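# Place tan bar as lower-right stroke of digit 6

## Task

Set one tan bar down flat with its long axis running lengthwise so that its far end sits against the near side of the yellow middle bar at that bar's right end, with the right edges of both bars lined up, forming the lower right stroke of a 6. Do not disturb anything else, and finish with neither gripper touching any bar.

## Robot and tools

Robot: two arms, left_arm and right_arm, each with a parallel two-finger gripper and a wrist camera. Calibrated bases: left_arm at (-0.009, +0.292, 0) m, right_arm at (-0.006, -0.237, 0) m, both facing nearly along +x. A camera stand sits behind the arms.

Scene frame: origin at table-top height, halfway between the nominal bases; +x points out over the table, +y toward left_arm, +z up. Arm names do not match image left/right. Each result reports per arm an end_effector_position (m), the point between the finger pads about 1 cm short of the tips, and end_effector_quat_wxyz. These can be off by a few cm, more at long reach. Gripper axes: fingers point along its +z, they open and close along its y.

Row format (used by execute_actions and move): one flat list of 14 numbers, each in [-1, 1], always for both arms: dx, dy, dz, rx, ry, rz, opening for left_arm, then the same seven for right_arm. The six pose numbers are an offset, not a pose: measured from that arm's Hand target as it stood when the action or move began, expressed in that Hand target's own axes (not the scene frame). 1.0 equals 0.6 m for dx/dy/dz and 180 degrees for rx/ry/rz, which form one rotation vector. All rows in one action or move are offsets from that same starting Hand target, not from the previous row; sending the same offset again in a new call moves further. Sending zeros for an arm re-commands its current Hand target. Opening is absolute: +1 fully open (0.094 m), -1 closed. Orientation is clipped each step to within 40 degrees of the measured one.

execute_actions(actions, cameras): actions holds at most one item. An empty list returns the state (with pictures). An action is {"rows": [...up to 15 rows], "steps": n}, each row lasting one 1/30 s step, the last row repeated if rows are fewer than steps; at least 10 steps, default 15. A wait is {"steps": n}, up to 300. The result is read 10 steps before an action ends; those steps run afterward. A refused call sends nothing.

move(target, speed, blend, blocking, cameras): target is one 14-number row or a list of up to 15 rows, all offsets from the same starting Hand targets. Paths are straight lines, both arms finish together, take at least 0.5 s and are cut off at 10 s. speed in m/s, 0.002 to 2.9 (default 0.25), one value or one per target; rotation limited to twice that in rad/s. blend in metres rounds corners at intermediate targets. blocking=false returns about 0.5 s after the start. A changed opening in the first target is sent at once; in later targets it is applied on arrival after everything settles. The result adds a move: line: done, off_target, moving, held or fault, plus limits (paced = pose clipped, held = steps withheld). Done means at rest within 10 mm and 2 degrees; neither done nor off_target tells you about contact. Paths do not avoid obstacles or the other arm.

wait(seconds 0 to 10): lets time pass; returns early if a move ends. stop(): brakes a running move; fingers keep going. zoom_image(camera, region [x0,y0,x1,y1] pixels, at most 504x504): closer look at one of the latest images. Cameras: cam_head_left, cam_head_right, cam_high, cam_low, cam_left_wrist, cam_right_wrist, all 672x504. read_manual(section) returns licence text only. finished_scene(scene) ends the current scene, given its number, and cannot be undone.

Reading results: Hand target is the pose the next offsets start from. Grippers may rest a few cm off target from friction or weight without any contact; if still short once at rest, send the missing distance as an offset. grip_measured uses the opening scale, reads up to 2.7 mm wide when empty and a few mm narrower than a squeezed part; squeeze force is about 50-64 N per pad. To release, command an opening well above grip_measured. grip_effort_nm is motor effort (negative closing), not pad force. Joint torques include gravity and have offsets; joints 1-3 wrap at ±28 N m. Joint velocities within noise means the arm is still.

Thinking time lets the scene run and keeps a move going. Heat builds from holding loads, reaching far, or pushing at unreachable poses; MOTOR HOT appears at 75 °C, a fault folds the arm at 90 °C.

Avoid: dropping or releasing moving parts, anything leaving the table, fast or hard contacts with bars, fixtures or the table, collisions or squeezing between the two arms or grippers, closing on the other arm's fingers, pressure on wrist camera cables (counted as touching), and paths near an arm's own base (go around it). Faster moves hit harder and lag more; pushing beyond a contact presses harder. To stop pushing, command the target back behind the gripper.

Each tool is called after "Request:" as name([rows], argument=value, ...), one row to a line, values as JSON.

## Session

Request:
execute_actions(actions=[])

Scene clock: 0.00 s of 4000.00 s.
left_arm: end_effector_position=(+0.3982, +0.2966, +0.1026) grip_measured=+1.000 grip_effort_nm=n/a end_effector_quat_wxyz=(+0.599, +0.008, +0.799, +0.062) | right_arm: end_effector_position=(+0.4002, -0.2663, +0.1319) grip_measured=+1.000 grip_effort_nm=n/a end_effector_quat_wxyz=(+0.638, +0.075, +0.766, -0.005)
Joint positions: left_arm=[-0.077 1.601 0.373 0.946 -0.143 0.072 0.094] | right_arm=[-0.04 1.543 0.36 0.996 0.052 0.1 0.094]
Joint velocities: within noise
Joint torques (N m): no reading
Heat: left arm: 37 °C; right arm: 35 °C.
Hand target: left_arm +0.3992, +0.2965, +0.1047; +0.600, +0.008, +0.798, +0.062 | right_arm +0.4015, -0.2664, +0.1363; +0.642, +0.074, +0.763, -0.005

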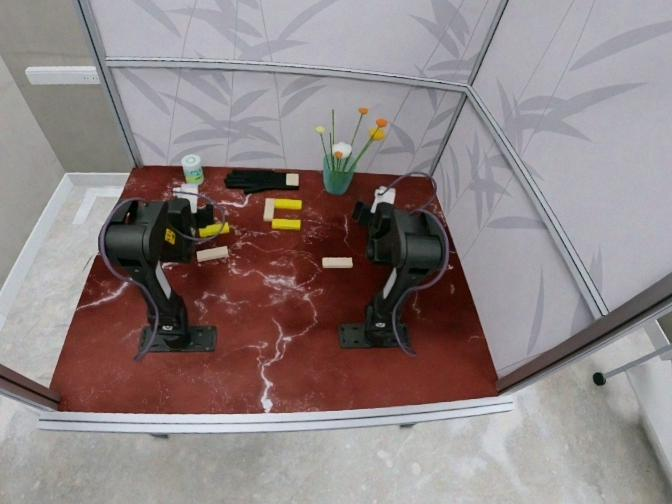

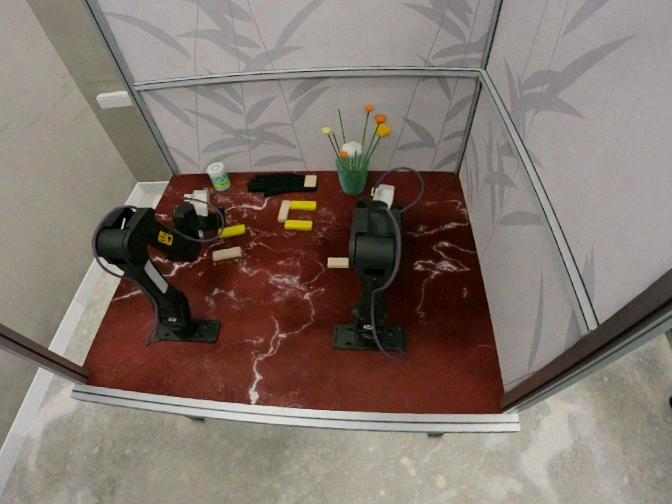

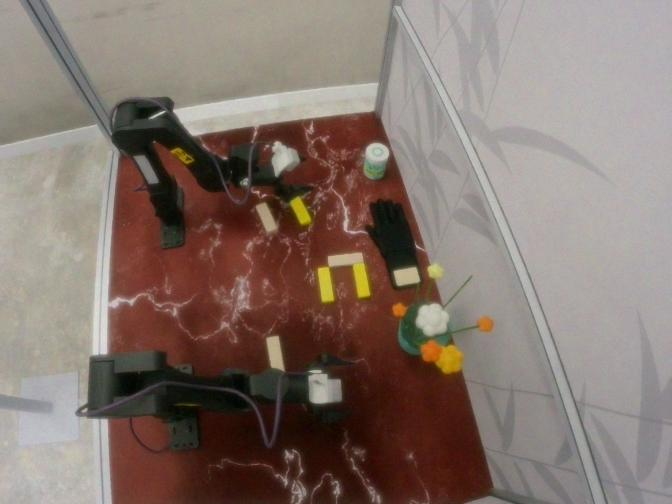

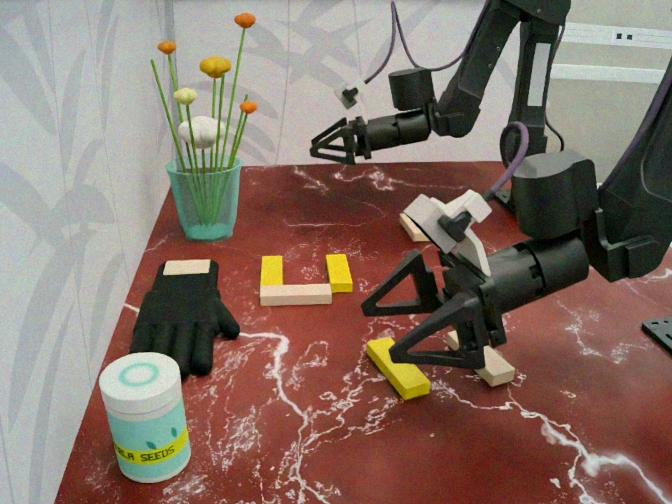

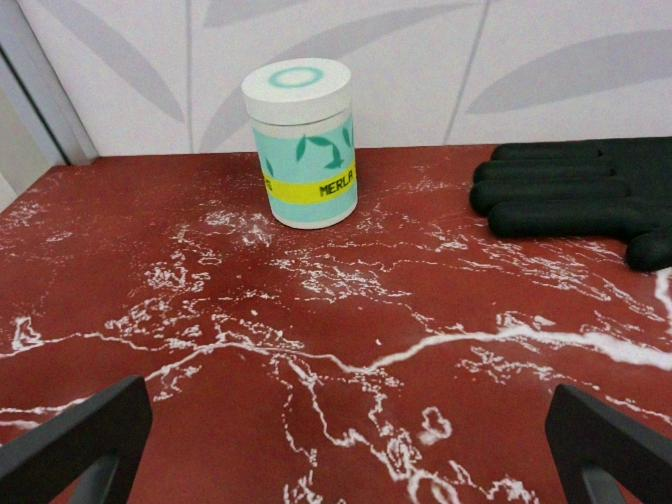

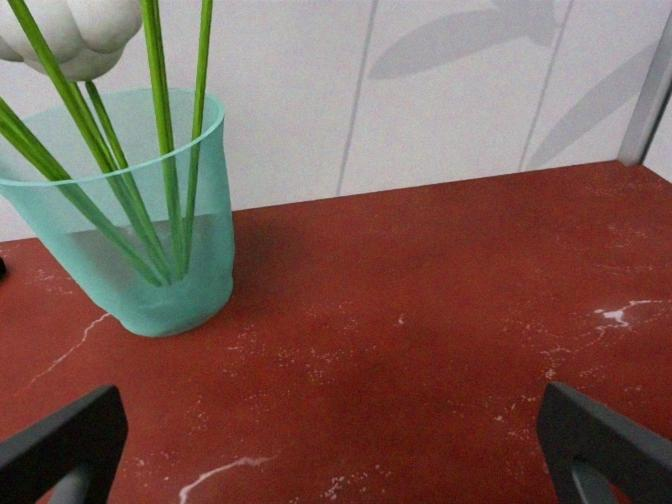

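Request:
zoom_image(camera="cam_high", region=[240, 240, 390, 390])

Request:
zoom_image(camera="cam_head_left", region=[250, 170, 370, 290])

Scaled by 3.360.

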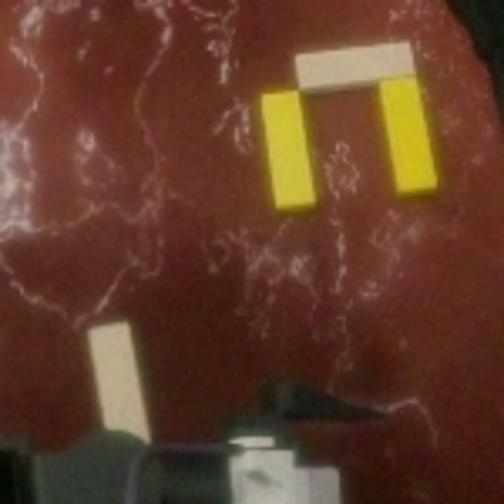

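Scaled by 4.200.

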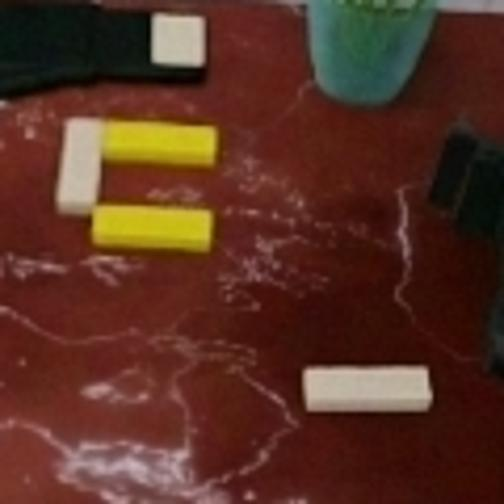

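Request:
move(target=[0,0,0,0,0,0,1,0.1290,0.1527,-0.3005,-0.3542,0.3486,-0.4581,0.2], speed=0.6)

Scene clock: 6.73 s of 4000.00 s.
left_arm: end_effector_position=(+0.3982, +0.2966, +0.1026) grip_measured=+1.000 grip_effort_nm=0.017 end_effector_quat_wxyz=(+0.599, +0.008, +0.799, +0.062) | right_arm: end_effector_position=(+0.2227, -0.1498, +0.0967) grip_measured=+0.202 grip_effort_nm=-0.071 end_effector_quat_wxyz=(-0.007, +0.702, -0.712, +0.001)
Joint positions: left_arm=[-0.077 1.601 0.373 0.946 -0.143 0.072 0.094] | right_arm=[0.369 1.463 1.089 -1.183 -0.004 -1.199 0.056]
Joint velocities: within noise
Joint torques (N m): left_arm=[-0.08 -5.9 5.3 1.78 -0.03 0.01] | right_arm=[0.2 -4.89 8.44 0.08 0.01 -0.13]
Heat: left arm: 38 °C; right arm: 36 °C.
Hand target: left_arm +0.3992, +0.2965, +0.1047; +0.600, +0.008, +0.798, +0.062 | right_arm +0.2231, -0.1490, +0.1001; -0.001, +0.707, -0.707, +0.000
Off the commanded pose: left_arm 0.002 m, 0 deg | right_arm 0.003 m, 1 deg.
Kept back: nothing.
move: done
camera_calibration:
cam_right_wrist: T_world_to_cam=[[0.999707, -0.000760363, 0.0242139, -0.226711], [-0.0108385, -0.907935, 0.418971, -0.133569], [0.0216661, -0.419111, -0.907676, 0.112532], [0, 0, 0, 1]] pos_world=[0.222758, -0.0742807, 0.163594]

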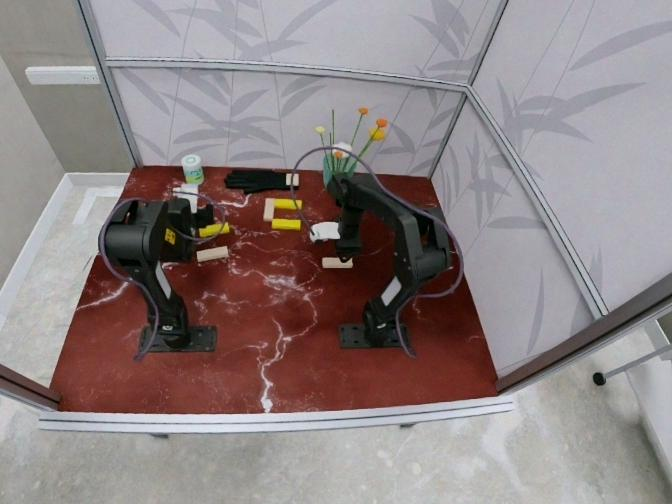

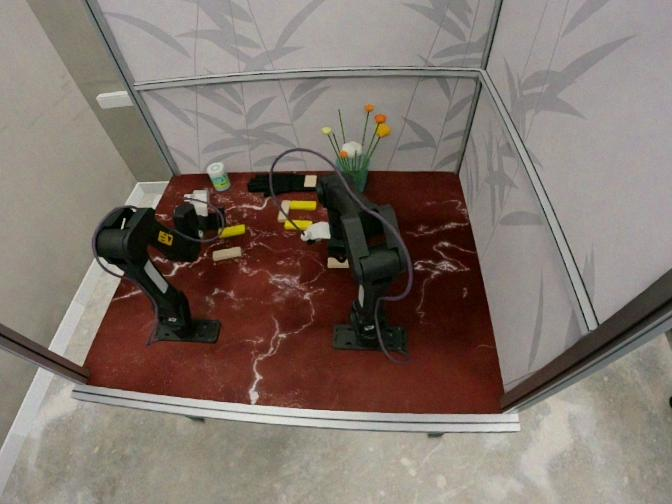

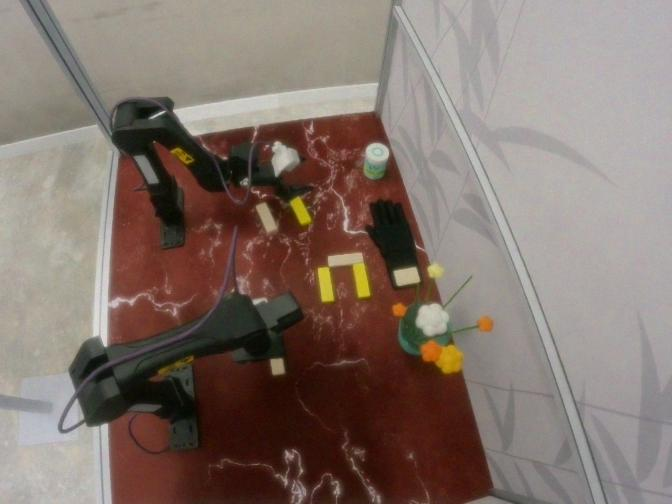

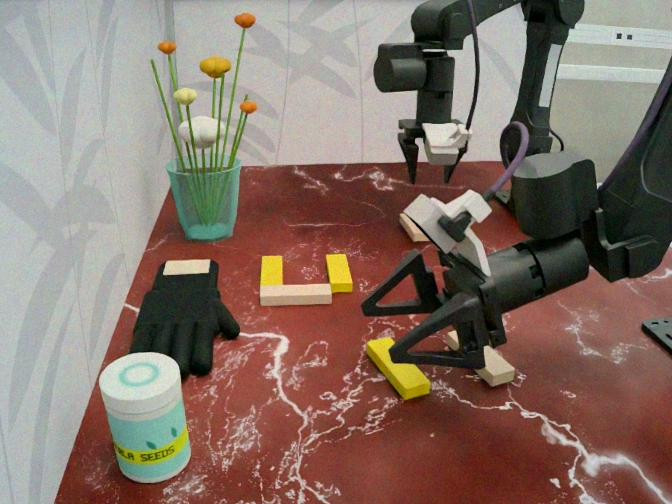

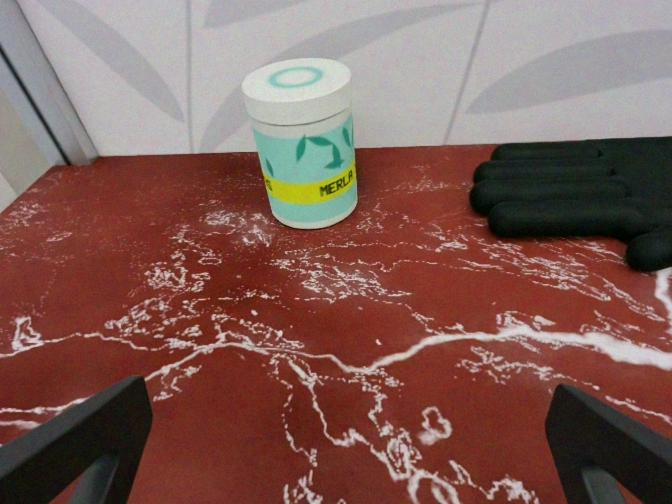

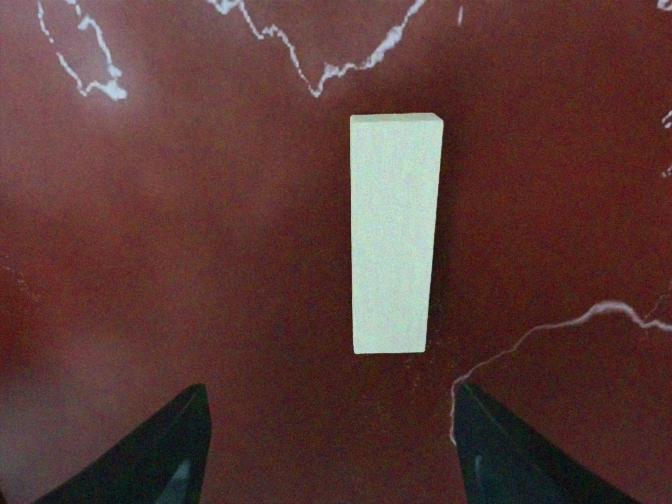

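Request:
move([
  [0,0,0,0,0,0,1,-0.0122,-0.0422,0.08,0,0,-0.011,0.2],
  [0,0,0,0,0,0,1,-0.0122,-0.0422,0.1383,0,0,-0.011,-0.6],
  [0,0,0,0,0,0,1,-0.0122,-0.0422,0.04,0,0,-0.011,-0.6],
  [0,0,0,0,0,0,1,-0.2108,-0.1767,-0.05,0,0,0.506,-0.6],
], speed=[0.3,0.15,0.25,0.5], blend=[0.01,0,0.02,0])

Scene clock: 13.67 s of 4000.00 s.
left_arm: end_effector_position=(+0.3982, +0.2966, +0.1026) grip_measured=+1.000 grip_effort_nm=0.012 end_effector_quat_wxyz=(+0.599, +0.008, +0.799, +0.062) | right_arm: end_effector_position=(+0.3295, -0.0236, +0.1336) grip_measured=-0.394 grip_effort_nm=-1.013 end_effector_quat_wxyz=(+0.010, +0.005, +1.000, +0.007)
Joint positions: left_arm=[-0.077 1.601 0.373 0.946 -0.143 0.072 0.094] | right_arm=[0.575 2.049 1.932 -1.43 -0.001 0.574 0.028]
Joint velocities: within noise
Joint torques (N m): left_arm=[-0.09 -6.08 5.35 1.79 -0.02 0.01] | right_arm=[0.13 -9.78 8.16 0.1 0.02 0.07]
Heat: left arm: 38 °C; right arm: 36 °C.
Hand target: left_arm +0.3992, +0.2965, +0.1047; +0.600, +0.008, +0.798, +0.062 | right_arm +0.3292, -0.0225, +0.1303; +0.000, +0.009, +1.000, +0.001
Off the commanded pose: left_arm 0.002 m, 0 deg | right_arm 0.004 m, 1 deg.
Kept back: nothing.
move: done
camera_calibration:
cam_right_wrist: T_world_to_cam=[[0.00251381, -0.999997, -0.000249393, -0.0259883], [-0.913098, -0.00239705, 0.407734, 0.286817], [-0.407733, -0.000797246, -0.913101, 0.348572], [0, 0, 0, 1]] pos_world=[0.404082, -0.0250228, 0.201329]

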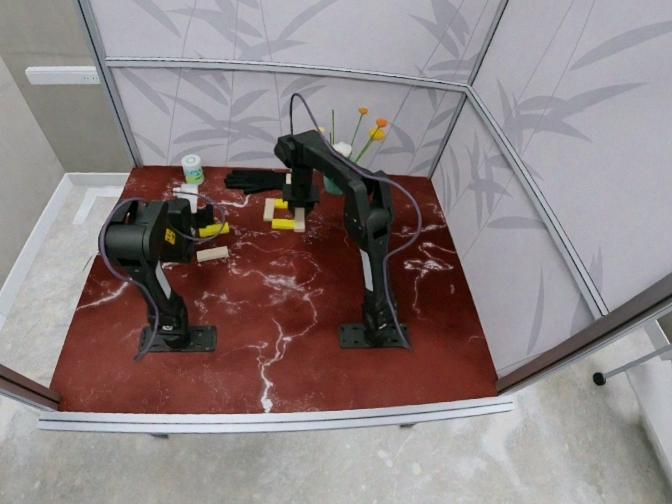

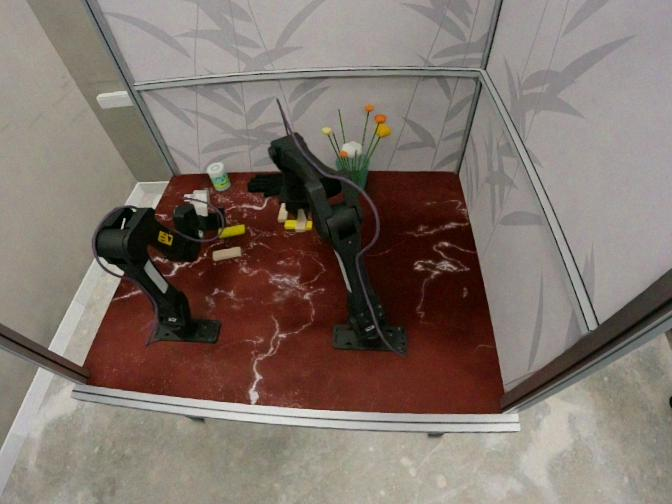

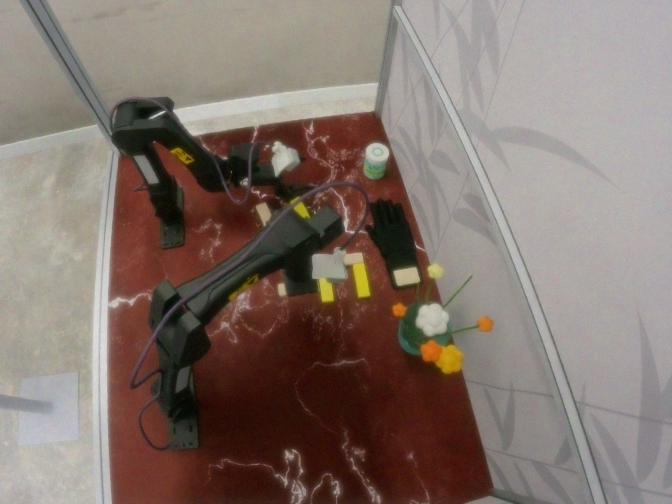

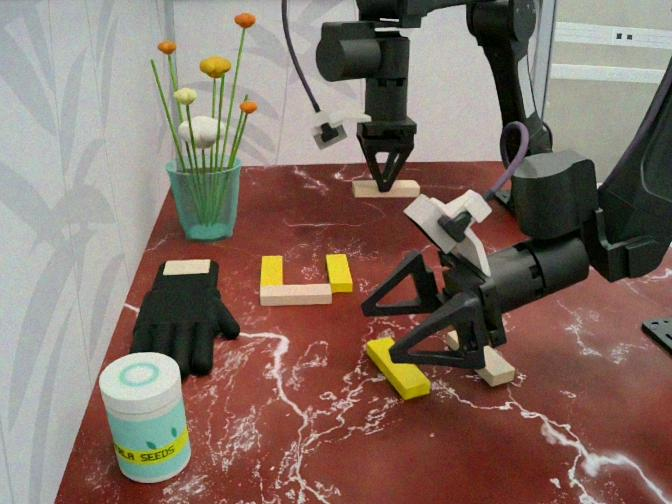

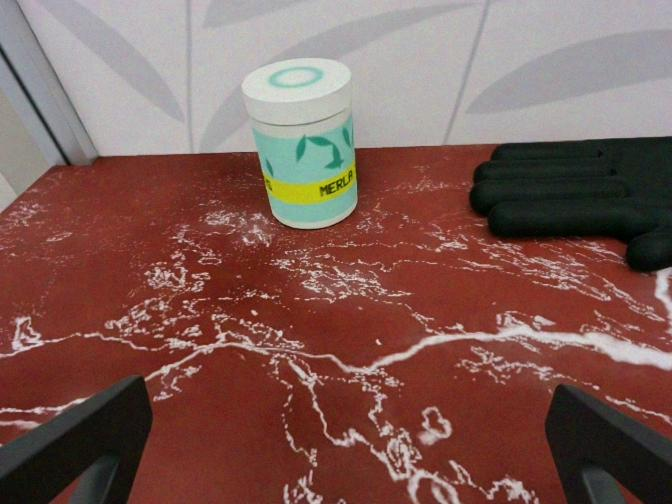

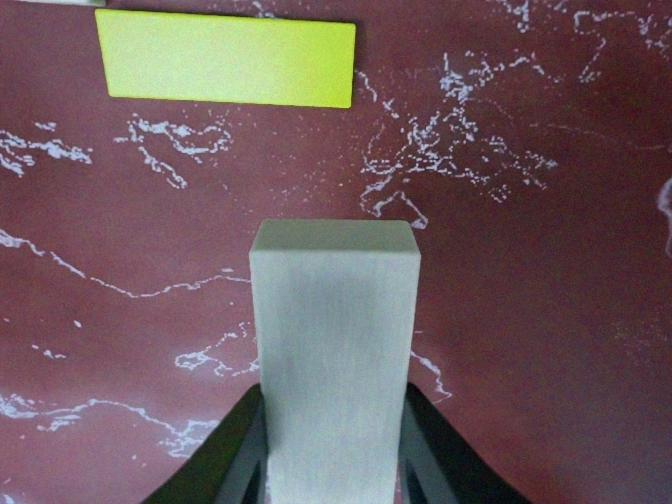

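Request:
move(target=[0,0,0,0,0,0,1,-0.0063,0.0160,0.1477,0,0,0.0122,-0.6], speed=0.2, cameras=["cam_right_wrist","cam_low","cam_head_left"])

Scene clock: 16.97 s of 4000.00 s.
left_arm: end_effector_position=(+0.3982, +0.2966, +0.1026) grip_measured=+1.000 grip_effort_nm=0.012 end_effector_quat_wxyz=(+0.599, +0.008, +0.799, +0.062) | right_arm: end_effector_position=(+0.3308, -0.0169, +0.0476) grip_measured=-0.394 grip_effort_nm=-1.028 end_effector_quat_wxyz=(-0.002, +0.026, +1.000, -0.001)
Joint positions: left_arm=[-0.077 1.601 0.373 0.946 -0.143 0.072 0.094] | right_arm=[0.588 2.111 1.684 -1.148 -0.001 0.629 0.028]
Joint velocities: within noise
Joint torques (N m): left_arm=[-0.05 -5.91 5.34 1.79 -0.02 0.01] | right_arm=[0.34 -11.06 6.15 0.49 0.03 0.09]
Heat: left arm: 38 °C; right arm: 37 °C.
Hand target: left_arm +0.3992, +0.2965, +0.1047; +0.600, +0.008, +0.798, +0.062 | right_arm +0.3333, -0.0129, +0.0419; +0.001, +0.029, +1.000, +0.001
Off the commanded pose: left_arm 0.002 m, 0 deg | right_arm 0.008 m, 0 deg.
Kept back: nothing.
move: done
camera_calibration:
cam_right_wrist: T_world_to_cam=[[-0.0395967, -0.999097, 0.0153912, -0.00623575], [-0.901902, 0.0423666, 0.429858, 0.319085], [-0.430122, 0.00313958, -0.902765, 0.277609], [0, 0, 0, 1]] pos_world=[0.406942, -0.0206202, 0.113551]
Images, in order (width x height): cam_head_left 672x504, cam_low 672x504, cam_right_wrist 672x504.

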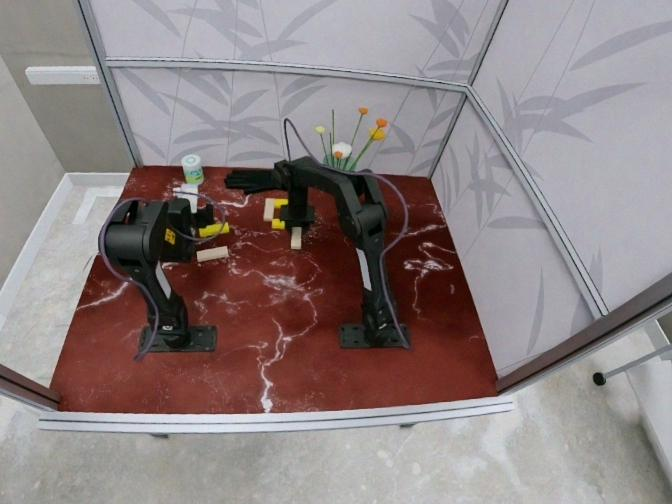

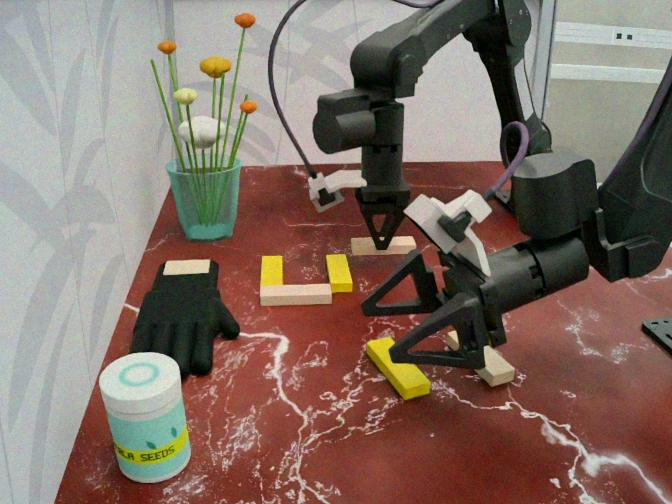

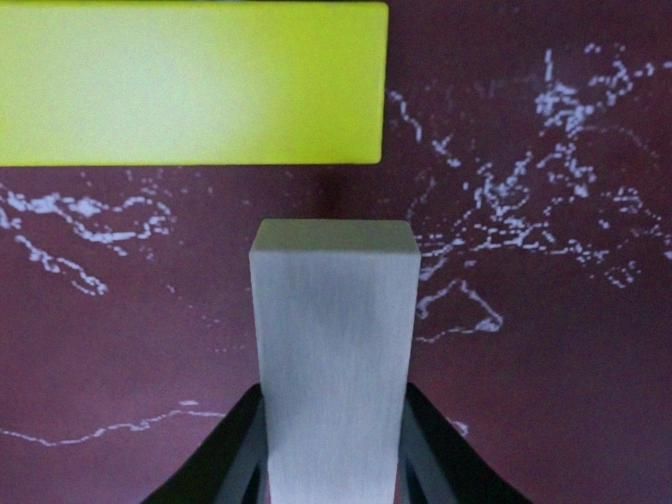

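Request:
move(target=[0,0,0,0,0,0,1,-0.0080,0.0073,0.0517,0,0,0,-0.6], speed=0.12, cameras=["cam_right_wrist","cam_low"])

Scene clock: 19.17 s of 4000.00 s.
left_arm: end_effector_position=(+0.3982, +0.2966, +0.1026) grip_measured=+1.000 grip_effort_nm=0.017 end_effector_quat_wxyz=(+0.599, +0.008, +0.799, +0.062) | right_arm: end_effector_position=(+0.3357, -0.0137, +0.0235) grip_measured=-0.394 grip_effort_nm=-1.018 end_effector_quat_wxyz=(-0.001, +0.027, +1.000, +0.000)
Joint positions: left_arm=[-0.077 1.601 0.373 0.946 -0.143 0.072 0.094] | right_arm=[0.588 2.152 1.65 -1.07 -0.001 0.631 0.028]
Joint velocities: within noise
Joint torques (N m): left_arm=[-0.05 -5.97 5.34 1.78 -0.01 0] | right_arm=[0.53 -10.26 5.59 0.72 0.04 0.09]
Heat: left arm: 38 °C; right arm: 37 °C.
Hand target: left_arm +0.3992, +0.2965, +0.1047; +0.600, +0.008, +0.798, +0.062 | right_arm +0.3383, -0.0088, +0.0108; +0.000, +0.029, +1.000, +0.001
Off the commanded pose: left_arm 0.002 m, 0 deg | right_arm 0.014 m, 0 deg.
Kept back: nothing.
move: off_target (right_arm)
camera_calibration:
cam_right_wrist: T_world_to_cam=[[-0.0419449, -0.999037, 0.0128392, -0.00150394], [-0.903082, 0.0434072, 0.427268, 0.334194], [-0.427414, 0.00632684, -0.904034, 0.257104], [0, 0, 0, 1]] pos_world=[0.411632, -0.0176356, 0.0896599]
Images, in order (width x height): cam_low 672x504, cam_right_wrist 672x504.

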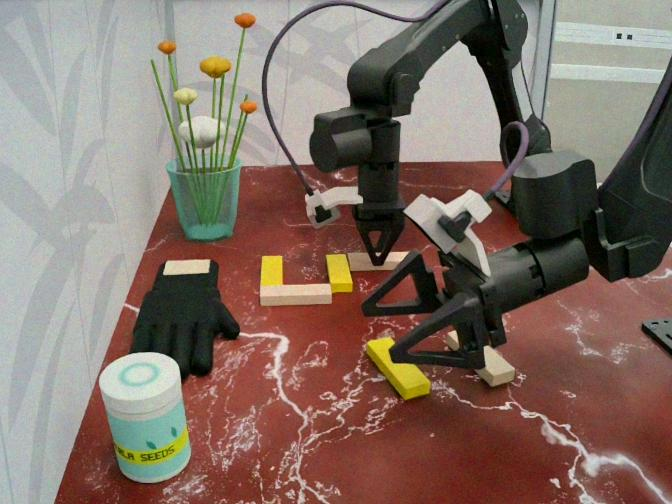

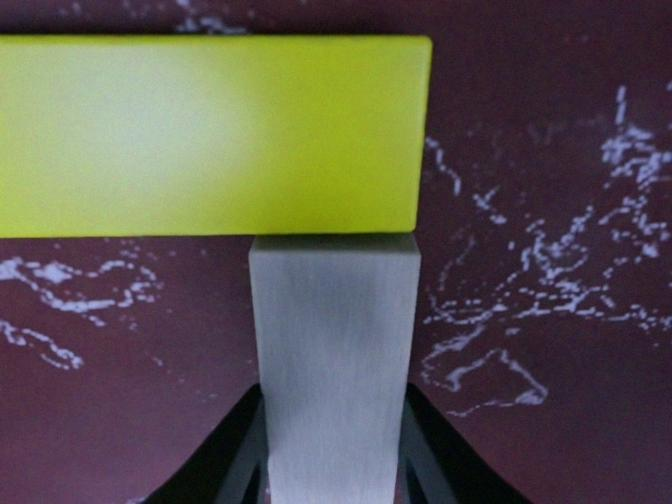

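Request:
zoom_image(camera="cam_low", region=[300, 220, 440, 320])

Scaled by 3.600.

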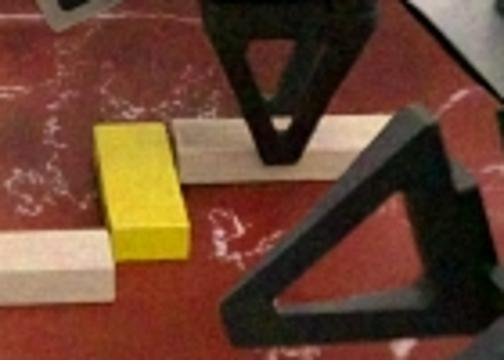

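Request:
move(target=[0,0,0,0,0,0,1,-0.0077,0.0020,-0.0100,0,0,0,-0.6], speed=0.05, cameras=["cam_right_wrist","cam_low"])

Request:
zoom_image(camera="cam_low", region=[300, 220, 440, 320])

Scene clock: 22.87 s of 4000.00 s.
left_arm: end_effector_position=(+0.3982, +0.2966, +0.1026) grip_measured=+1.000 grip_effort_nm=0.012 end_effector_quat_wxyz=(+0.599, +0.008, +0.799, +0.062) | right_arm: end_effector_position=(+0.3390, -0.0115, +0.0240) grip_measured=-0.394 grip_effort_nm=-1.013 end_effector_quat_wxyz=(+0.002, +0.027, +1.000, +0.002)
Joint positions: left_arm=[-0.077 1.601 0.373 0.946 -0.143 0.072 0.094] | right_arm=[0.588 2.16 1.665 -1.07 -0.001 0.631 0.028]
Joint velocities: within noise
Joint torques (N m): left_arm=[-0.03 -5.94 5.39 1.78 0 0.03] | right_arm=[0.23 -10.14 8.08 0.37 0.05 0.05]
Heat: left arm: 38 °C; right arm: 38 °C.
Hand target: left_arm +0.3992, +0.2965, +0.1047; +0.600, +0.008, +0.798, +0.062 | right_arm +0.3430, -0.0079, +0.0168; +0.000, +0.029, +1.000, +0.001
Off the commanded pose: left_arm 0.002 m, 0 deg | right_arm 0.009 m, 0 deg.
Kept back: nothing.
move: done
camera_calibration:
cam_right_wrist: T_world_to_cam=[[-0.0420469, -0.999077, 0.00884092, 0.000899694], [-0.905523, 0.0418459, 0.422228, 0.337857], [-0.422208, 0.00974771, -0.906446, 0.257311], [0, 0, 0, 1]] pos_world=[0.414614, -0.0157473, 0.090578]
Images, in order (width x height): cam_low 672x504, cam_right_wrist 672x504.

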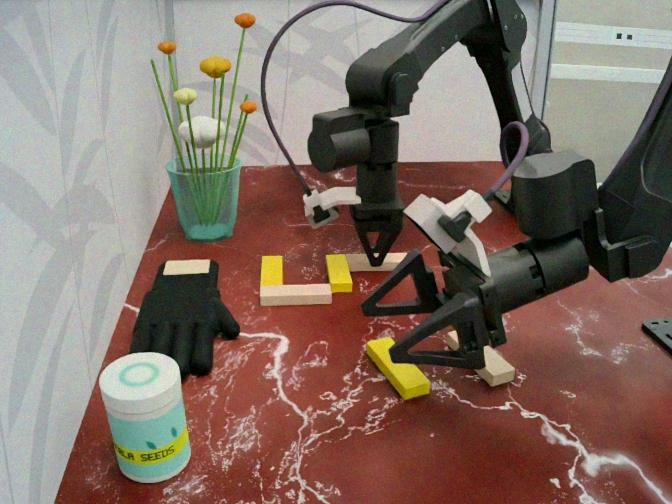

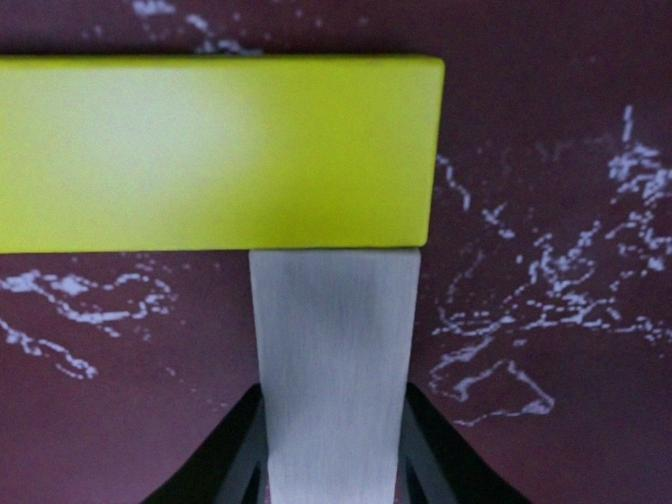

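Scaled by 3.600.

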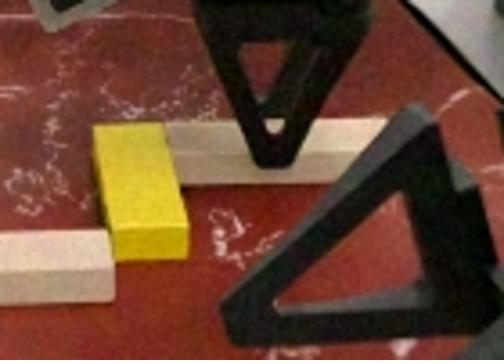

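Request:
move([
  [0,0,0,0,0,0,1,0.0033,-0.0050,-0.0067,0,0,0,-0.6],
  [0,0,0,0,0,0,1,0.0033,-0.0050,-0.0067,0,0,0,0.0],
  [0,0,0,0,0,0,1,0.0033,-0.0050,-0.13,0,0,0,0.0],
], speed=[0.05,0.05,0.2], cameras=["cam_right_wrist","cam_low"])

Scene clock: 25.97 s of 4000.00 s.
left_arm: end_effector_position=(+0.3982, +0.2966, +0.1026) grip_measured=+1.000 grip_effort_nm=0.017 end_effector_quat_wxyz=(+0.599, +0.008, +0.799, +0.062) | right_arm: end_effector_position=(+0.3400, -0.0108, +0.0802) grip_measured=-0.002 grip_effort_nm=0.105 end_effector_quat_wxyz=(-0.009, +0.027, +1.000, -0.006)
Joint positions: left_arm=[-0.077 1.601 0.373 0.946 -0.143 0.072 0.094] | right_arm=[0.588 2.16 1.89 -1.322 -0.001 0.631 0.047]
Joint velocities: within noise
Joint torques (N m): left_arm=[-0.02 -5.97 5.34 1.78 -0.02 0.02] | right_arm=[-0.2 -15.05 8.1 0.07 0.05 -0.01]
Heat: left arm: 38 °C; right arm: 40 °C.
Hand target: left_arm +0.3992, +0.2965, +0.1047; +0.600, +0.008, +0.798, +0.062 | right_arm +0.3407, -0.0109, +0.0948; +0.000, +0.029, +1.000, +0.001
Off the commanded pose: left_arm 0.002 m, 0 deg | right_arm 0.015 m, 1 deg.
Kept back: nothing.
move: off_target (right_arm)
camera_calibration:
cam_right_wrist: T_world_to_cam=[[-0.0415949, -0.998832, 0.0245843, -0.000301838], [-0.895699, 0.0481801, 0.442042, 0.310162], [-0.442711, -0.00363345, -0.896657, 0.314617], [0, 0, 0, 1]] pos_world=[0.417084, -0.014102, 0.145006]
Images, in order (width x height): cam_low 672x504, cam_right_wrist 672x504.

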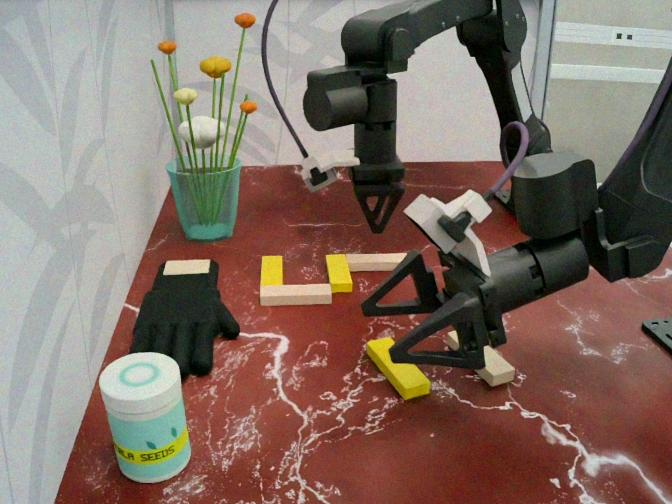

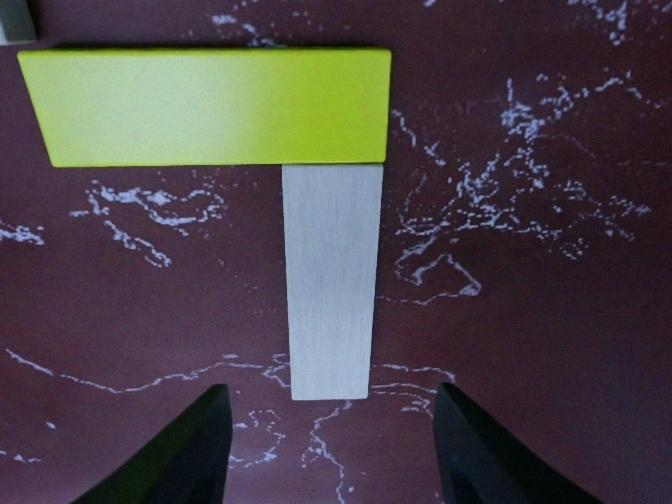

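Request:
finished_scene(scene=1)

The scene is finished: the task was done.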